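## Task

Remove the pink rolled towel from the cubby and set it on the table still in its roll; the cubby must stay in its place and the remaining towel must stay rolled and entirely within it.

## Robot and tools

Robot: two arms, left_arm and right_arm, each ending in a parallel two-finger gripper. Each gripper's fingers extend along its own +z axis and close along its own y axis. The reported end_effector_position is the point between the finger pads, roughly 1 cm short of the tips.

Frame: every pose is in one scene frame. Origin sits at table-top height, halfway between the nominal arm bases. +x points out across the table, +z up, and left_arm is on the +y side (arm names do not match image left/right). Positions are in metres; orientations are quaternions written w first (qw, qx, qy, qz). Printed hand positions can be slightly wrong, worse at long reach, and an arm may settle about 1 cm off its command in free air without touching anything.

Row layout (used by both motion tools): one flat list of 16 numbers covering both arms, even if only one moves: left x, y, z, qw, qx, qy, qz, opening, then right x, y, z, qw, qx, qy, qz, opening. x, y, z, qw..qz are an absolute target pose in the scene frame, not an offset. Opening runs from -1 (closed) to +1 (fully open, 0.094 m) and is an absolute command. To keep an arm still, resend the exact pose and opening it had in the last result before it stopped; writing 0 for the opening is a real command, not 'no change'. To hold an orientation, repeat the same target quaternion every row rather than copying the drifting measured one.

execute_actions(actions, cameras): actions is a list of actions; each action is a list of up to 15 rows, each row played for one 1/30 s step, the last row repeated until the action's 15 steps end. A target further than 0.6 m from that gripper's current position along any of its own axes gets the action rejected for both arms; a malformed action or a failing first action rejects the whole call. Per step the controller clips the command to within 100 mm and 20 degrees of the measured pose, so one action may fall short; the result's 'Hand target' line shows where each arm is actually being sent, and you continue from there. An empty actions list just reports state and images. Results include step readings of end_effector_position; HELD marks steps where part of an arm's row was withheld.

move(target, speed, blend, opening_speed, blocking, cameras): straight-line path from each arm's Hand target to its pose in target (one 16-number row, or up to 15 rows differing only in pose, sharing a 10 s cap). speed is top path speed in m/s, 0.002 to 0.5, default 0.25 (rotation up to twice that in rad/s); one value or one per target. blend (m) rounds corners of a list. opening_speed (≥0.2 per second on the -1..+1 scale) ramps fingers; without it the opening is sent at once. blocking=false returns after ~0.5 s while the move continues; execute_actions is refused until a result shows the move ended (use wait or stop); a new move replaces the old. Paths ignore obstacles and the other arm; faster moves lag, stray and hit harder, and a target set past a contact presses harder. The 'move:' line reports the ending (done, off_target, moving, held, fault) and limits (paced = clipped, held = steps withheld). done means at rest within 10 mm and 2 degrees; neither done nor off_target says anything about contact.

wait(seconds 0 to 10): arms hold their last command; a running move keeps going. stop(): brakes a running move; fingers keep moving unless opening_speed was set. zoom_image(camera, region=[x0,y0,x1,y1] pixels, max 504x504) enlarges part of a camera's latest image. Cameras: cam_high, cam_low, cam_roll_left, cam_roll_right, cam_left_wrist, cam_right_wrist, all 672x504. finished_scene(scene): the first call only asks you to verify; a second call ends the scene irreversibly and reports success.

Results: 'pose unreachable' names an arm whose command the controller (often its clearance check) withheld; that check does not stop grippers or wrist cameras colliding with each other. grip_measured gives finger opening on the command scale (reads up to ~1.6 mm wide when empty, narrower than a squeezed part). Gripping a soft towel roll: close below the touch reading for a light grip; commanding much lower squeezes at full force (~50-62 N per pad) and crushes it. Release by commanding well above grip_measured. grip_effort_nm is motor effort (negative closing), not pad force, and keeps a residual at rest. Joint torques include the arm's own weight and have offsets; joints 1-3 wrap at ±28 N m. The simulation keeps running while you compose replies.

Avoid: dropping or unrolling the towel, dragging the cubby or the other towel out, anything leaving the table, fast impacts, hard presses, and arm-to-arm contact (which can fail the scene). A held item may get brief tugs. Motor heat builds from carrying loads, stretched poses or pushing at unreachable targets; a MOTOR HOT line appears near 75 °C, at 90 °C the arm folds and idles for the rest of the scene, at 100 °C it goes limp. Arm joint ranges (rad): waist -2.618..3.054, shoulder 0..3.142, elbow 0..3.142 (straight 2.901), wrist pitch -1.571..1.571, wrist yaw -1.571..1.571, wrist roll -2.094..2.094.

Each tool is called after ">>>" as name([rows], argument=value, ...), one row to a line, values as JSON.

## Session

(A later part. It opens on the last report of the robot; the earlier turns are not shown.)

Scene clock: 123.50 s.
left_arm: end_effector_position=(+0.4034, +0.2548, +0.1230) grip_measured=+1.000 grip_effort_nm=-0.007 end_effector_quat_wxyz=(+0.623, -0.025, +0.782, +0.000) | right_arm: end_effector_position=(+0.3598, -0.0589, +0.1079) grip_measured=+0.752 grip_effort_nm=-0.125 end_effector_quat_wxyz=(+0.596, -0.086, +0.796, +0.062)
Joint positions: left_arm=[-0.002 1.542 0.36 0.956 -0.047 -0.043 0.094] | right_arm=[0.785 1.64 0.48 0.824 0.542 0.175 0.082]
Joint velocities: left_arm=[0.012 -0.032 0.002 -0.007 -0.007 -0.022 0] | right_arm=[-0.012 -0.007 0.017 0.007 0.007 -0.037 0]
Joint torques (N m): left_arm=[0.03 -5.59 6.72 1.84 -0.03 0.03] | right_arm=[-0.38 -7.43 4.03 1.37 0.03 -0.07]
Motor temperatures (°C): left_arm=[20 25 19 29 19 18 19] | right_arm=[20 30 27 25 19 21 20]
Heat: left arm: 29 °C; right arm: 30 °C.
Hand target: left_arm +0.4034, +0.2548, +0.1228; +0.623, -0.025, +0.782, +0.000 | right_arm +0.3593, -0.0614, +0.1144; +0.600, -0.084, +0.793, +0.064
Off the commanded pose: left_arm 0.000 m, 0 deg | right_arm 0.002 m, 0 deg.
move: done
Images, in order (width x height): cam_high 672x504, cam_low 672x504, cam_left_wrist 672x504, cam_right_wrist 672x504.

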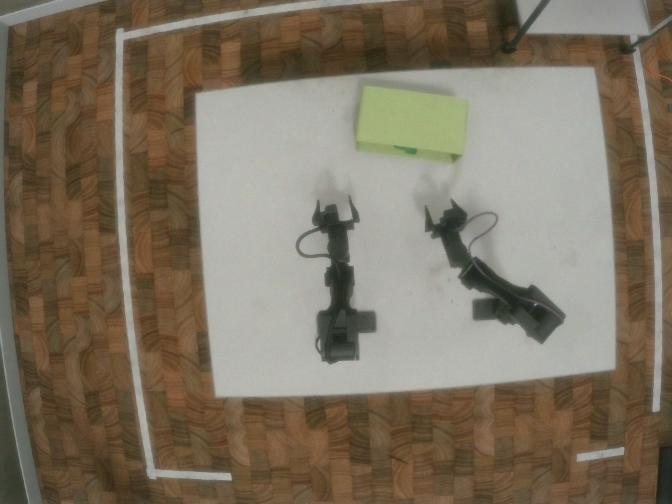

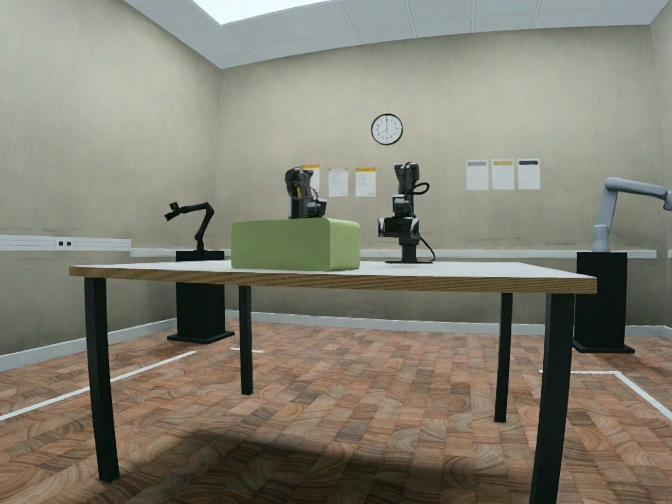

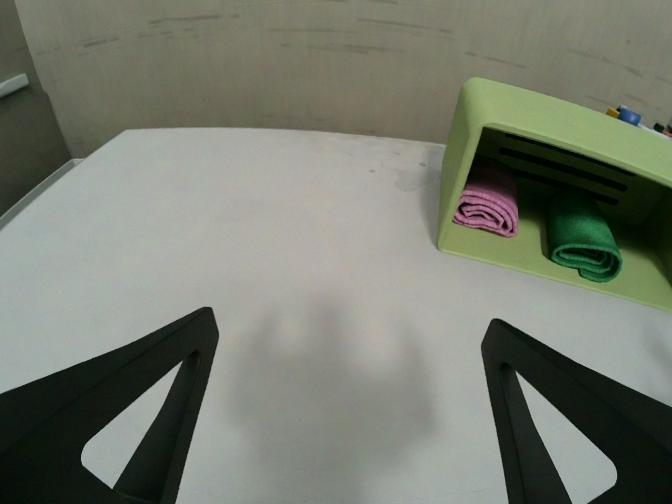

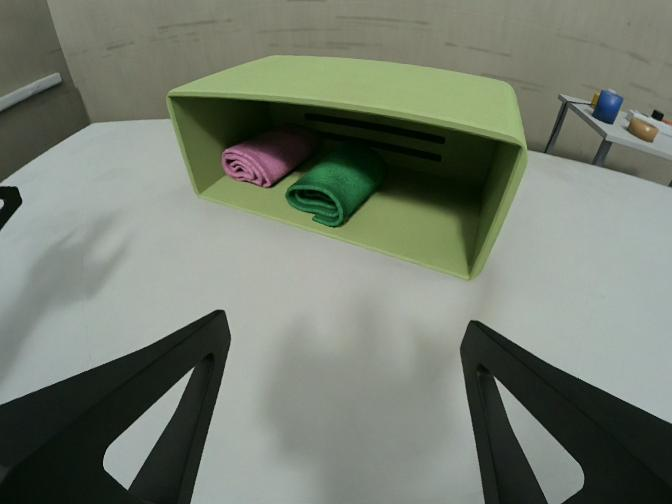

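>>> execute_actions(actions=[])

Scene clock: 125.90 s.
left_arm: end_effector_position=(+0.4034, +0.2548, +0.1230) grip_measured=+1.000 grip_effort_nm=-0.007 end_effector_quat_wxyz=(+0.623, -0.025, +0.782, +0.000) | right_arm: end_effector_position=(+0.3597, -0.0589, +0.1077) grip_measured=+0.752 grip_effort_nm=-0.125 end_effector_quat_wxyz=(+0.595, -0.086, +0.796, +0.063)
Joint positions: left_arm=[-0.002 1.542 0.36 0.956 -0.047 -0.043 0.094] | right_arm=[0.785 1.64 0.48 0.823 0.541 0.175 0.082]
Joint velocities: left_arm=[-0.002 -0.002 0.002 -0.022 0.007 0.022 0] | right_arm=[-0.007 0.007 -0.032 -0.051 0.007 -0.022 0]
Joint torques (N m): left_arm=[0.02 -5.59 6.74 1.84 -0.03 0.02] | right_arm=[-0.38 -7.43 4.03 1.39 0.03 -0.07]
Motor temperatures (°C): left_arm=[20 25 19 29 19 18 19] | right_arm=[20 30 27 25 19 21 20]
Heat: left arm: 29 °C; right arm: 30 °C.
Hand target: left_arm +0.4034, +0.2548, +0.1228; +0.623, -0.025, +0.782, +0.000 | right_arm +0.3593, -0.0614, +0.1144; +0.600, -0.084, +0.793, +0.064
Tool commands: left_gripper/opening=+1.0 right_gripper/opening=+0.75
Off the commanded pose: left_arm 0.000 m, 0 deg | right_arm 0.003 m, 1 deg.

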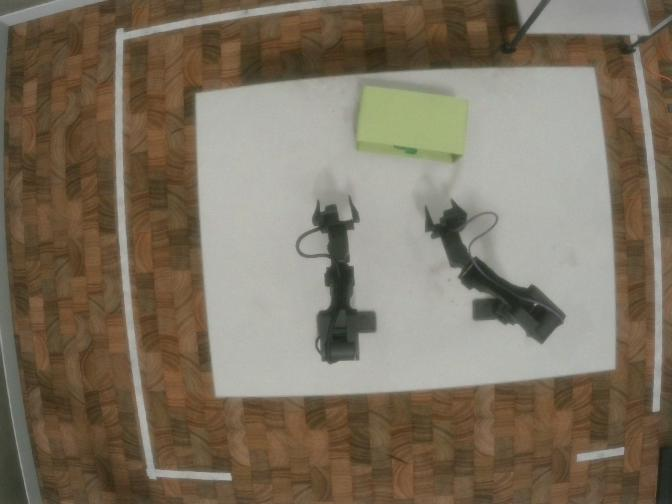

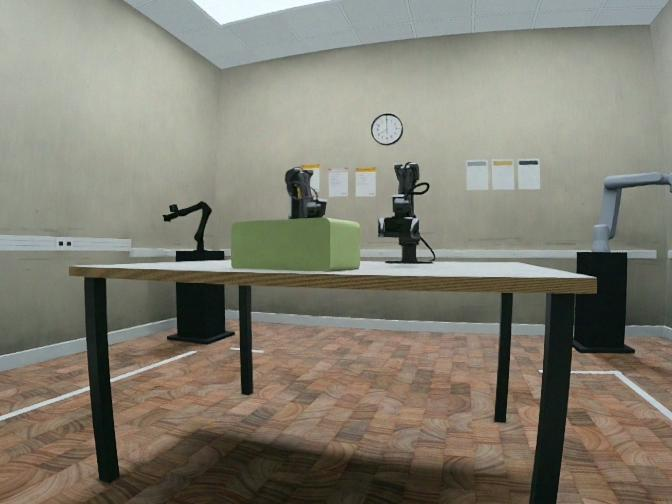

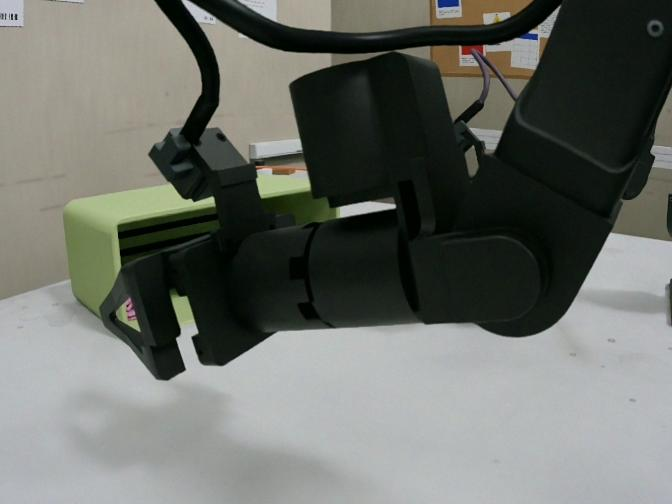

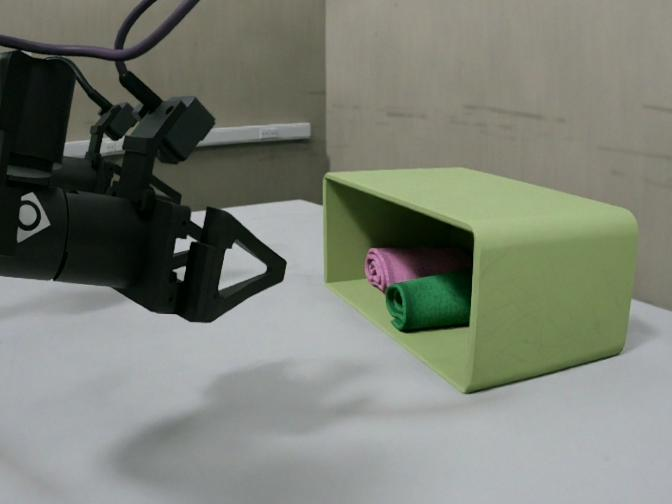

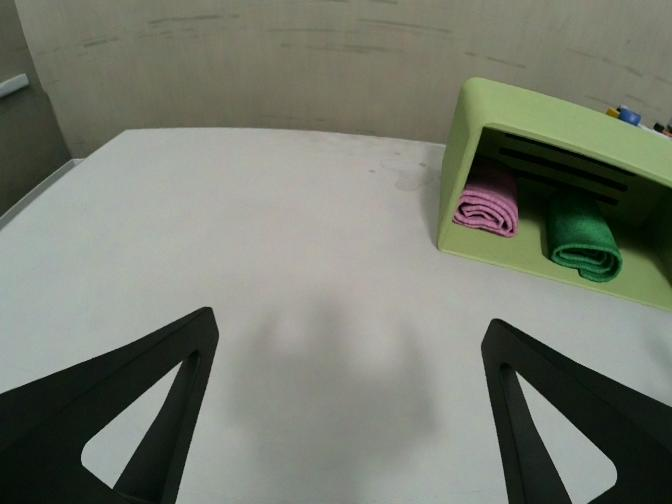

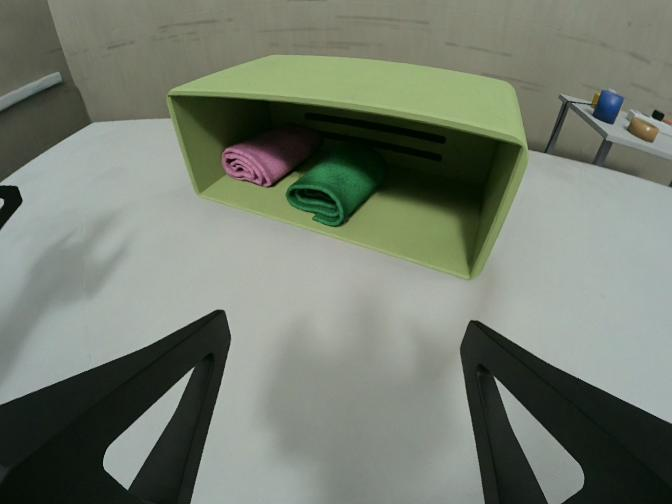

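>>> move([
  [0.46,0.19,0.11,0.6076,0.0484,0.7919,-0.0371,0.3,0.33,-0.2,0.12,0.6088,0,0.7934,0,0.75],
  [0.53,0.181,0.09,0.6076,0.0484,0.7919,-0.0371,0.3,0.33,-0.2,0.12,0.6088,0,0.7934,0,0.75],
], speed=0.15)

Scene clock: 130.83 s.
left_arm: end_effector_position=(+0.5248, +0.1846, +0.0998) grip_measured=+0.302 grip_effort_nm=-0.115 end_effector_quat_wxyz=(+0.619, +0.039, +0.784, -0.037) | right_arm: end_effector_position=(+0.3324, -0.1959, +0.1195) grip_measured=+0.752 grip_effort_nm=-0.120 end_effector_quat_wxyz=(+0.603, +0.003, +0.798, +0.004)
Joint positions: left_arm=[-0.125 2.014 0.859 0.921 -0.03 -0.018 0.061] | right_arm=[0.489 1.187 0.185 0.693 0.46 0.151 0.082]
Joint velocities: left_arm=[-0.007 0.007 -0.007 -0.066 0.022 -0.11 0] | right_arm=[0.007 0.007 0.027 -0.007 -0.022 0.022 0]
Joint torques (N m): left_arm=[-0.31 -8.75 9.22 1.56 0.09 0.13] | right_arm=[-0.44 -3.69 4.36 1.42 0 -0.07]
Motor temperatures (°C): left_arm=[20 25 19 29 19 18 19] | right_arm=[20 29 26 25 19 21 20]
Heat: left arm: 29 °C; right arm: 29 °C.
Hand target: left_arm +0.5285, +0.1804, +0.0897; +0.608, +0.048, +0.792, -0.038 | right_arm +0.3304, -0.1984, +0.1204; +0.605, +0.003, +0.796, +0.003
Off the commanded pose: left_arm 0.012 m, 2 deg | right_arm 0.005 m, 1 deg.
move: off_target (left_arm)

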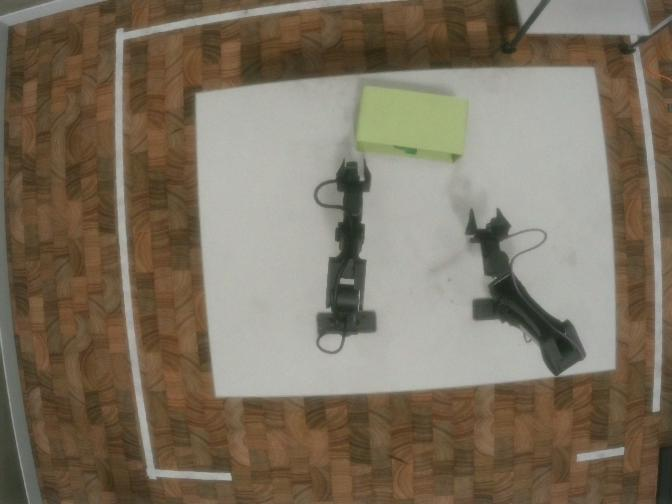

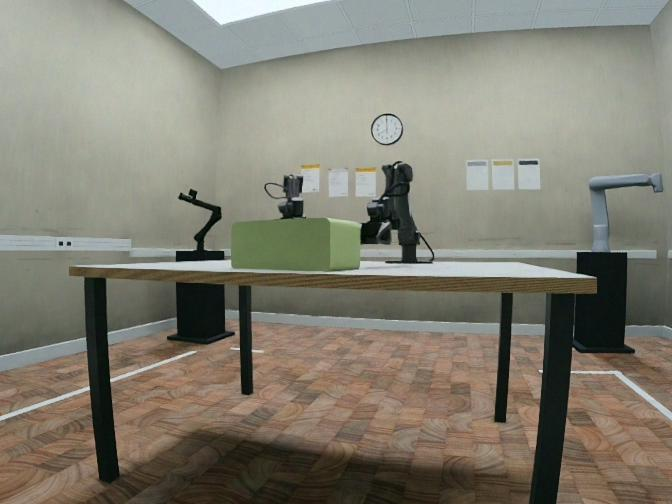

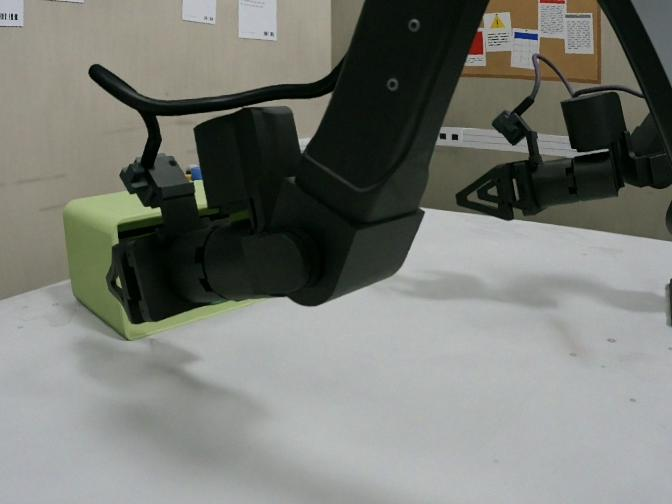

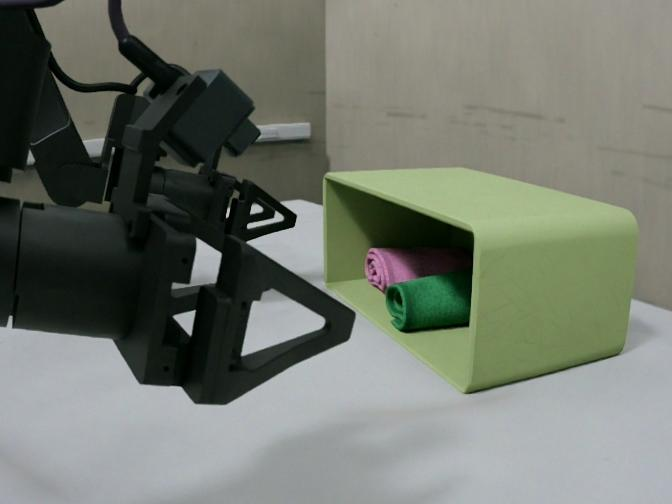

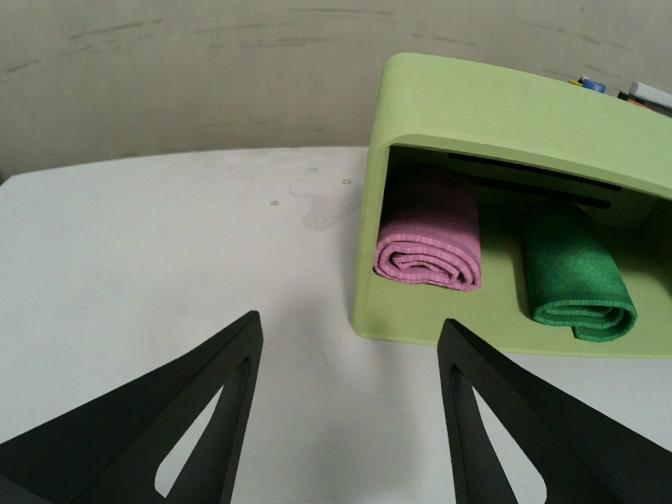

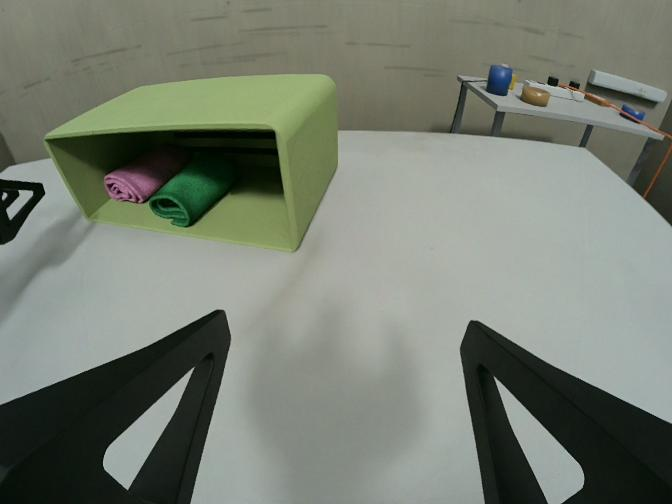

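>>> move(target=[0.575,0.174,0.085,0.6076,0.0484,0.7919,-0.0371,0.3,0.33,-0.2,0.12,0.6088,0,0.7934,0,0.75], speed=0.1, cameras=["cam_left_wrist","cam_roll_left","cam_roll_right"])

>>> move(target=[0.575,0.174,0.085,0.6076,0.0484,0.7919,-0.0371,-1,0.33,-0.2,0.12,0.6088,0,0.7934,0,0.75], speed=0.1, opening_speed=1.0, cameras=["cam_left_wrist","cam_high","cam_roll_left"])

Scene clock: 132.73 s.
left_arm: end_effector_position=(+0.5704, +0.1781, +0.0981) grip_measured=+0.302 grip_effort_nm=-0.110 end_effector_quat_wxyz=(+0.620, +0.039, +0.782, -0.037) | right_arm: end_effector_position=(+0.3309, -0.1982, +0.1165) grip_measured=+0.752 grip_effort_nm=-0.120 end_effector_quat_wxyz=(+0.601, -0.002, +0.799, -0.002)
Joint positions: left_arm=[-0.125 2.141 1.071 0.84 -0.03 -0.017 0.061] | right_arm=[0.485 1.187 0.176 0.697 0.46 0.137 0.082]
Joint velocities: left_arm=[-0.012 -0.012 -0.017 -0.037 0.007 -0.022 0] | right_arm=[-0.002 0.012 0.007 0.051 -0.051 -0.007 -0.001]
Joint torques (N m): left_arm=[-0.32 -9.95 9.88 1.55 0.09 0.13] | right_arm=[-0.43 -2.93 4.19 1.67 0.01 -0.06]
Motor temperatures (°C): left_arm=[20 25 19 29 19 18 19] | right_arm=[20 29 26 26 19 21 20]
Heat: left arm: 29 °C; right arm: 29 °C.
Hand target: left_arm +0.5740, +0.1739, +0.0849; +0.608, +0.048, +0.792, -0.037 | right_arm +0.3301, -0.2001, +0.1199; +0.609, +0.000, +0.794, +0.000
Off the commanded pose: left_arm 0.014 m, 2 deg | right_arm 0.004 m, 1 deg.
move: off_target (left_arm)
Images, in order (width x height): cam_roll_left 672x504, cam_roll_right 672x504, cam_left_wrist 672x504.

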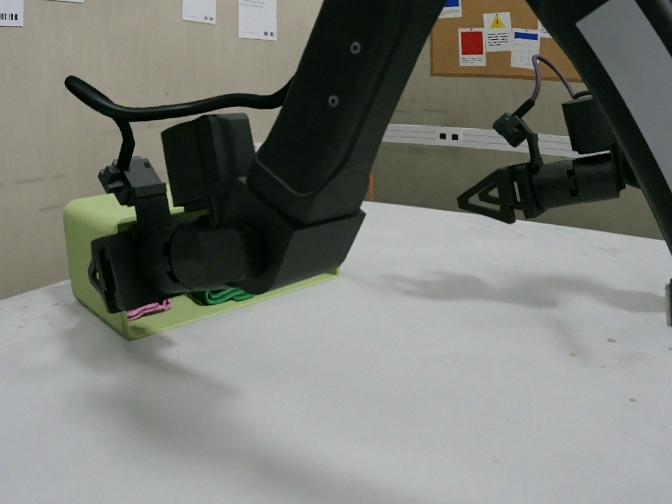

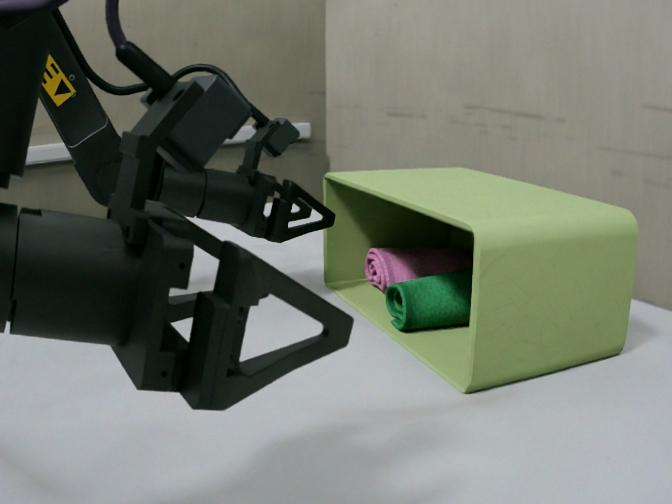

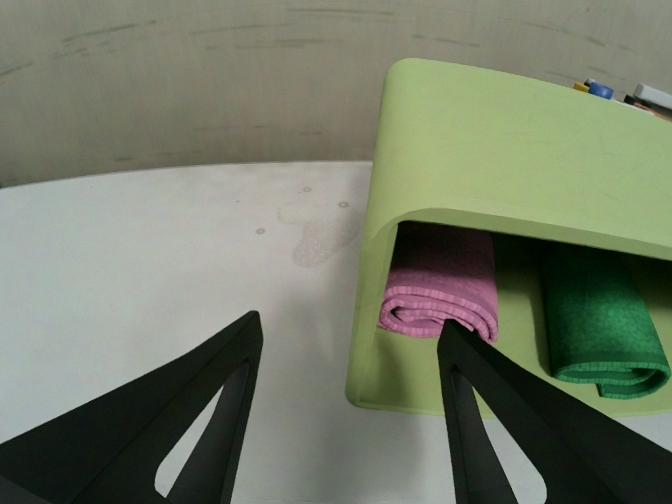

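Scene clock: 134.23 s.
left_arm: end_effector_position=(+0.5699, +0.1746, +0.0977) grip_measured=-0.988 grip_effort_nm=-0.667 end_effector_quat_wxyz=(+0.619, +0.044, +0.783, -0.042) | right_arm: end_effector_position=(+0.3310, -0.1981, +0.1168) grip_measured=+0.752 grip_effort_nm=-0.120 end_effector_quat_wxyz=(+0.602, -0.002, +0.799, -0.002)
Joint positions: left_arm=[-0.128 2.141 1.071 0.839 -0.018 -0.016 0.001] | right_arm=[0.485 1.187 0.176 0.698 0.46 0.137 0.082]
Joint velocities: left_arm=[0.002 -0.007 -0.012 -0.037 -0.022 -0.051 0] | right_arm=[0.007 -0.012 0.002 -0.095 0.022 -0.022 0]
Joint torques (N m): left_arm=[-0.09 -9.98 9.94 1.55 -0.05 0.12] | right_arm=[-0.4 -2.84 4.22 1.66 0 -0.07]
Motor temperatures (°C): left_arm=[20 25 19 29 19 18 19] | right_arm=[20 28 26 26 19 21 20]
Heat: left arm: 29 °C; right arm: 28 °C.
Hand target: left_arm +0.5742, +0.1740, +0.0851; +0.608, +0.048, +0.792, -0.037 | right_arm +0.3302, -0.1999, +0.1200; +0.609, +0.000, +0.793, +0.000
Off the commanded pose: left_arm 0.014 m, 2 deg | right_arm 0.004 m, 1 deg.
move: off_target (left_arm)
Images, in order (width x height): cam_high 672x504, cam_roll_left 672x504, cam_left_wrist 672x504.

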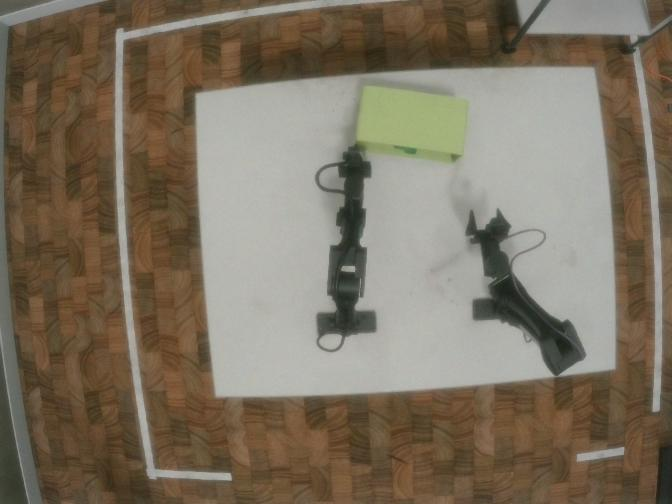

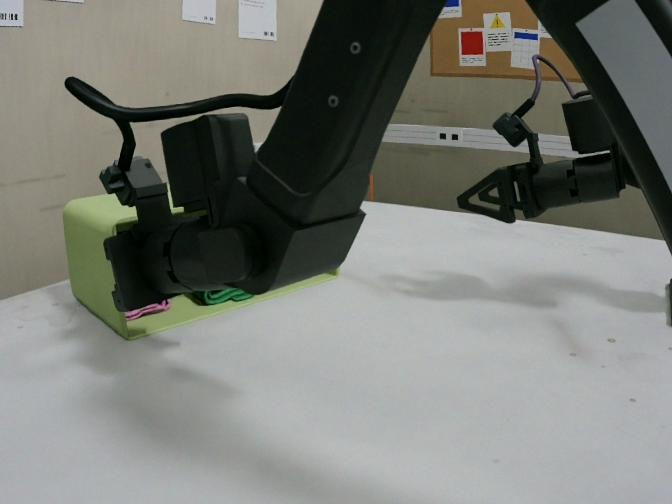

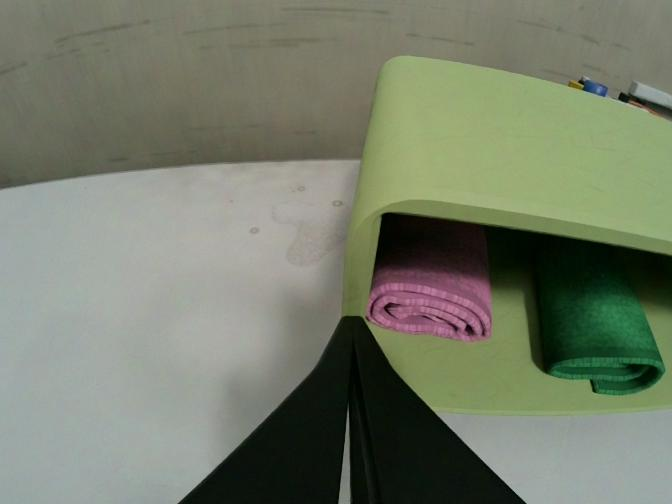

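>>> move(target=[0.575,0.174,0.085,0.6076,0.0484,0.7919,-0.0371,0.3,0.33,-0.2,0.12,0.6088,0,0.7934,0,0.75], speed=0.1, cameras=[])

>>> move(target=[0.606,0.172,0.08,0.6076,0.0484,0.7919,-0.0371,0.3,0.33,-0.2,0.12,0.6088,0,0.7934,0,0.75], speed=0.1, cameras=["cam_left_wrist","cam_roll_left","cam_roll_right"])

>>> move(target=[0.606,0.172,0.08,0.6076,0.0484,0.7919,-0.0371,-1,0.33,-0.2,0.12,0.6088,0,0.7934,0,0.75], speed=0.1, opening_speed=1.0, cameras=["cam_left_wrist","cam_high","cam_roll_left"])

Scene clock: 135.73 s.
left_arm: end_effector_position=(+0.5699, +0.1746, +0.0976) grip_measured=+0.298 grip_effort_nm=0.100 end_effector_quat_wxyz=(+0.619, +0.044, +0.783, -0.042) | right_arm: end_effector_position=(+0.3310, -0.1981, +0.1168) grip_measured=+0.752 grip_effort_nm=-0.120 end_effector_quat_wxyz=(+0.602, -0.002, +0.799, -0.002)
Joint positions: left_arm=[-0.128 2.141 1.071 0.839 -0.018 -0.016 0.061] | right_arm=[0.485 1.187 0.176 0.698 0.46 0.137 0.082]
Joint velocities: left_arm=[0.007 -0.002 -0.012 -0.051 -0.007 -0.007 0] | right_arm=[-0.002 -0.002 -0.007 0.022 -0.066 0.007 -0.001]
Joint torques (N m): left_arm=[-0.03 -9.96 9.96 1.55 -0.05 0.12] | right_arm=[-0.42 -2.85 4.22 1.66 0.01 -0.06]
Motor temperatures (°C): left_arm=[20 25 19 29 19 18 19] | right_arm=[20 28 26 26 19 21 20]
Heat: left arm: 29 °C; right arm: 28 °C.
Hand target: left_arm +0.5742, +0.1741, +0.0850; +0.608, +0.048, +0.792, -0.037 | right_arm +0.3302, -0.1999, +0.1199; +0.609, +0.000, +0.794, +0.000
Off the commanded pose: left_arm 0.014 m, 2 deg | right_arm 0.004 m, 1 deg.
move: off_target (left_arm)
No camera images: "cameras" was empty.

Scene clock: 136.80 s.
left_arm: end_effector_position=(+0.6010, +0.1702, +0.0949) grip_measured=+0.298 grip_effort_nm=0.095 end_effector_quat_wxyz=(+0.621, +0.044, +0.782, -0.042) | right_arm: end_effector_position=(+0.3310, -0.1981, +0.1168) grip_measured=+0.752 grip_effort_nm=-0.115 end_effector_quat_wxyz=(+0.602, -0.002, +0.799, -0.002)
Joint positions: left_arm=[-0.128 2.235 1.226 0.781 -0.018 -0.015 0.061] | right_arm=[0.485 1.187 0.176 0.698 0.46 0.137 0.082]
Joint velocities: left_arm=[-0.007 -0.017 -0.027 -0.037 0.007 0.051 0] | right_arm=[-0.007 -0.007 -0.012 0.007 0.037 0.037 0]
Joint torques (N m): left_arm=[0.49 -10.93 10.21 1.51 0.01 0.12] | right_arm=[-0.4 -2.82 4.21 1.66 0.01 -0.07]
Motor temperatures (°C): left_arm=[20 26 19 29 19 18 19] | right_arm=[20 28 26 26 19 21 20]
Heat: left arm: 29 °C; right arm: 28 °C.
Hand target: left_arm +0.6050, +0.1719, +0.0801; +0.608, +0.048, +0.792, -0.037 | right_arm +0.3302, -0.1999, +0.1199; +0.609, +0.000, +0.793, +0.000
Off the commanded pose: left_arm 0.016 m, 2 deg | right_arm 0.004 m, 1 deg.
move: off_target (left_arm)
Images, in order (width x height): cam_roll_left 672x504, cam_roll_right 672x504, cam_left_wrist 672x504.

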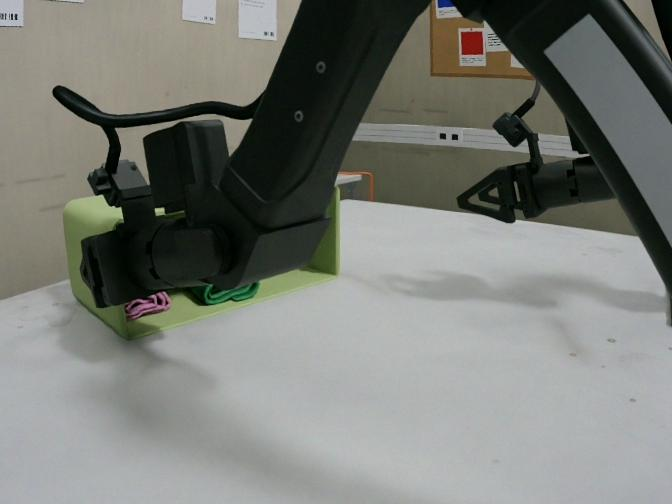

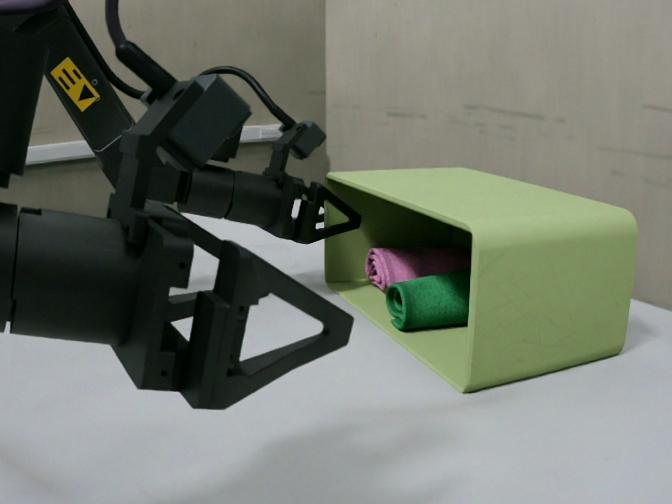

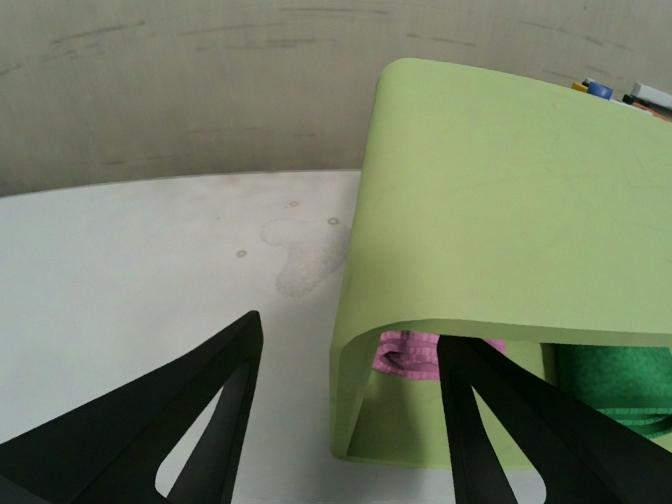

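Scene clock: 138.33 s.
left_arm: end_effector_position=(+0.6005, +0.1671, +0.0945) grip_measured=-0.837 grip_effort_nm=-1.023 end_effector_quat_wxyz=(+0.620, +0.052, +0.782, -0.045) | right_arm: end_effector_position=(+0.3311, -0.1981, +0.1169) grip_measured=+0.752 grip_effort_nm=-0.120 end_effector_quat_wxyz=(+0.602, -0.002, +0.799, -0.002)
Joint positions: left_arm=[-0.129 2.235 1.226 0.78 -0.004 -0.007 0.008] | right_arm=[0.485 1.187 0.176 0.698 0.46 0.136 0.082]
Joint velocities: left_arm=[-0.017 0.002 -0.007 -0.051 0.066 -0.022 -0.001] | right_arm=[0.002 0.017 -0.017 -0.095 -0.022 -0.037 0.001]
Joint torques (N m): left_arm=[0.64 -10.99 10.21 1.55 -0.15 0.05] | right_arm=[-0.42 -2.84 4.22 1.66 0.01 -0.06]
Motor temperatures (°C): left_arm=[20 26 20 29 19 18 19] | right_arm=[20 27 26 26 19 21 20]
Heat: left arm: 29 °C; right arm: 27 °C.
Hand target: left_arm +0.6050, +0.1721, +0.0801; +0.608, +0.048, +0.792, -0.037 | right_arm +0.3302, -0.1999, +0.1200; +0.609, +0.000, +0.793, +0.000
Off the commanded pose: left_arm 0.016 m, 2 deg | right_arm 0.004 m, 1 deg.
move: off_target (left_arm)
Images, in order (width x height): cam_high 672x504, cam_roll_left 672x504, cam_left_wrist 672x504.

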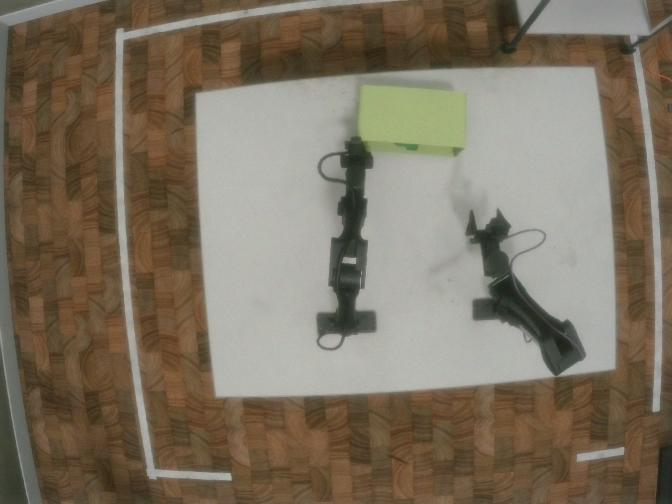

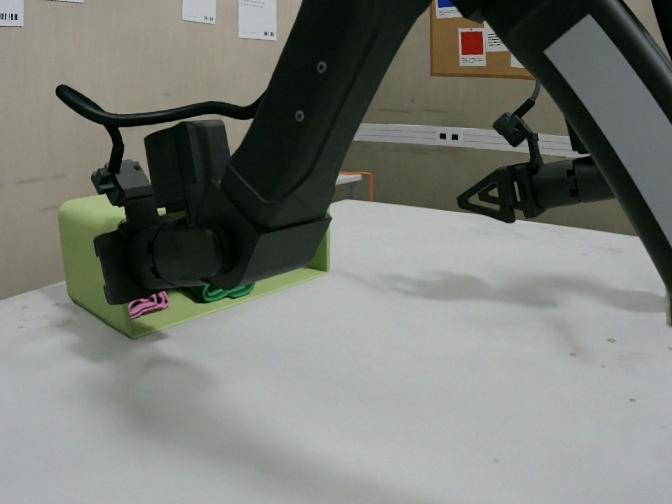

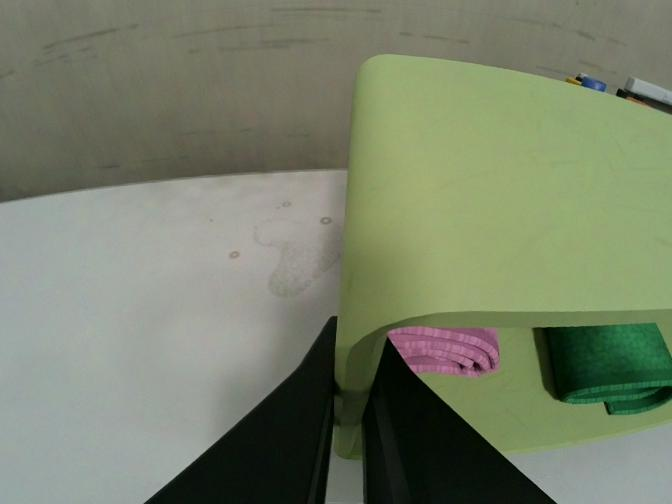

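>>> zoom_image(camera="cam_high", region=[280, 80, 480, 240])

Scaled by 2.520 from the camera's 672x504 image, which has a finer 960x720 frame.

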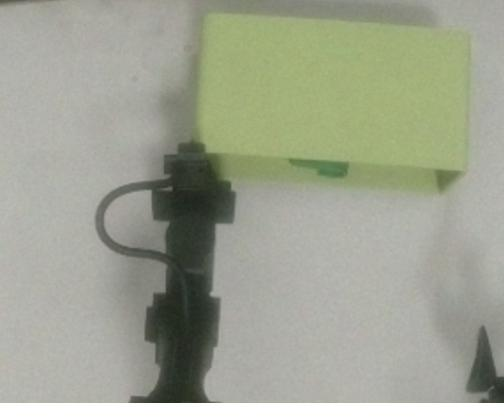

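>>> move([
  [0.535,0.138,0.08,0.612,-0.0215,0.7904,0.0165,-1,0.33,-0.2,0.12,0.6088,0,0.7934,0,0.75],
  [0.471,0.112,0.08,0.6055,-0.0829,0.7891,0.0636,-1,0.33,-0.2,0.12,0.6088,0,0.7934,0,0.75],
], speed=0.05, blend=0.03)

>>> zoom_image(camera="cam_high", region=[280, 80, 480, 240])

Scene clock: 143.80 s.
left_arm: end_effector_position=(+0.4821, +0.1162, +0.0893) grip_measured=-0.838 grip_effort_nm=-1.038 end_effector_quat_wxyz=(+0.621, -0.096, +0.776, +0.060) | right_arm: end_effector_position=(+0.3311, -0.1980, +0.1169) grip_measured=+0.752 grip_effort_nm=-0.120 end_effector_quat_wxyz=(+0.602, -0.002, +0.799, -0.002)
Joint positions: left_arm=[-0.496 2.048 0.867 0.885 -0.707 -0.223 0.008] | right_arm=[0.485 1.187 0.176 0.698 0.46 0.136 0.082]
Joint velocities: left_arm=[0.002 0.017 0.007 0.022 0.051 -0.022 0] | right_arm=[-0.002 0.022 0.022 -0.037 -0.095 -0.007 0.001]
Joint torques (N m): left_arm=[-1.5 -12.66 4.1 1.14 -0.12 -0.08] | right_arm=[-0.4 -2.84 4.21 1.65 0 -0.06]
Motor temperatures (°C): left_arm=[20 27 20 29 19 18 19] | right_arm=[20 27 26 27 19 21 20]
Heat: left arm: 29 °C; right arm: 27 °C.
Hand target: left_arm +0.4717, +0.1132, +0.0795; +0.605, -0.084, +0.790, +0.063 | right_arm +0.3302, -0.1999, +0.1199; +0.609, +0.000, +0.794, +0.000
Off the commanded pose: left_arm 0.015 m, 3 deg | right_arm 0.004 m, 1 deg.
move: off_target (left_arm)

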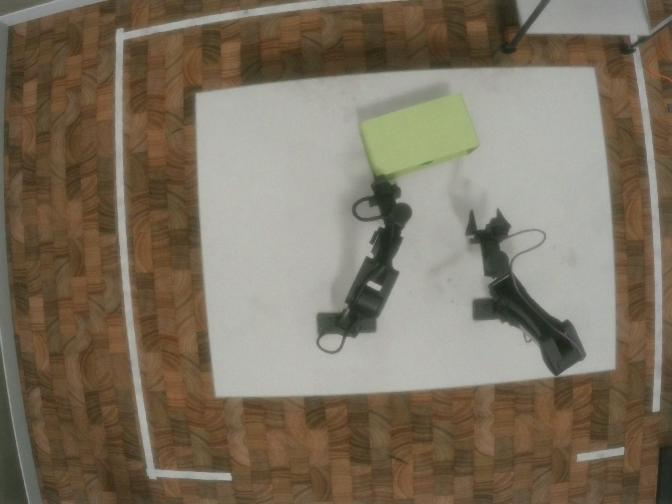

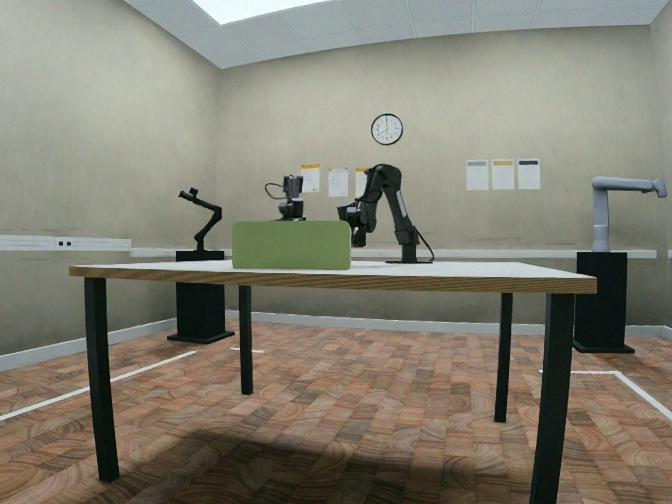

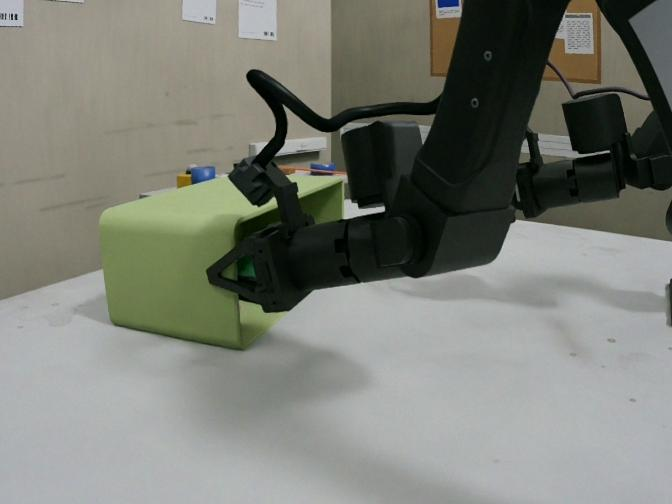

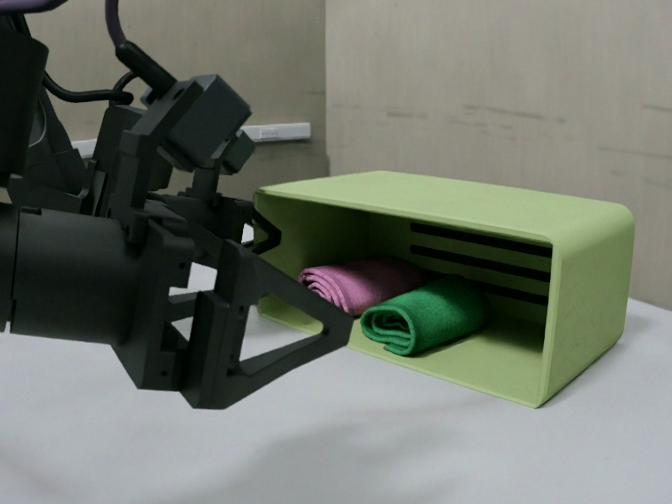

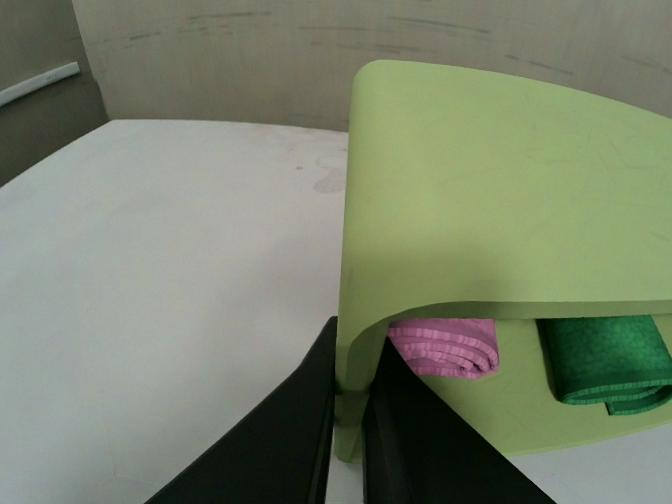

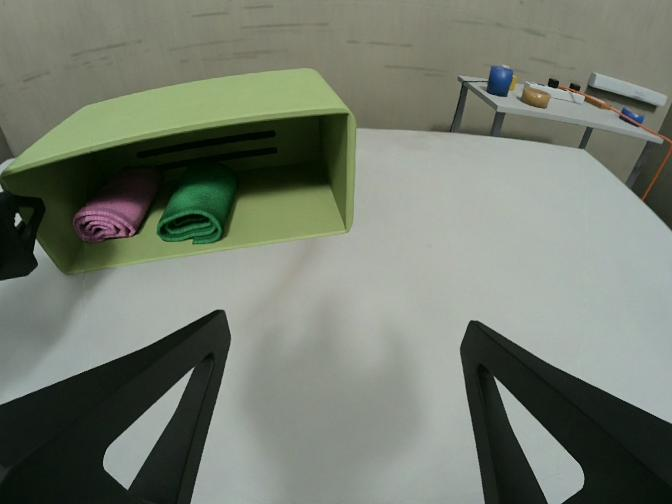

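Scaled by 2.520 from the camera's 672x504 image, which has a finer 960x720 frame.

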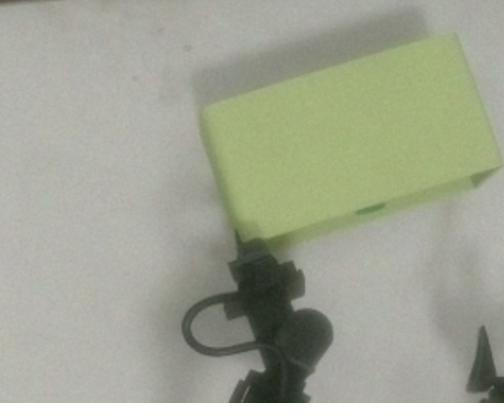

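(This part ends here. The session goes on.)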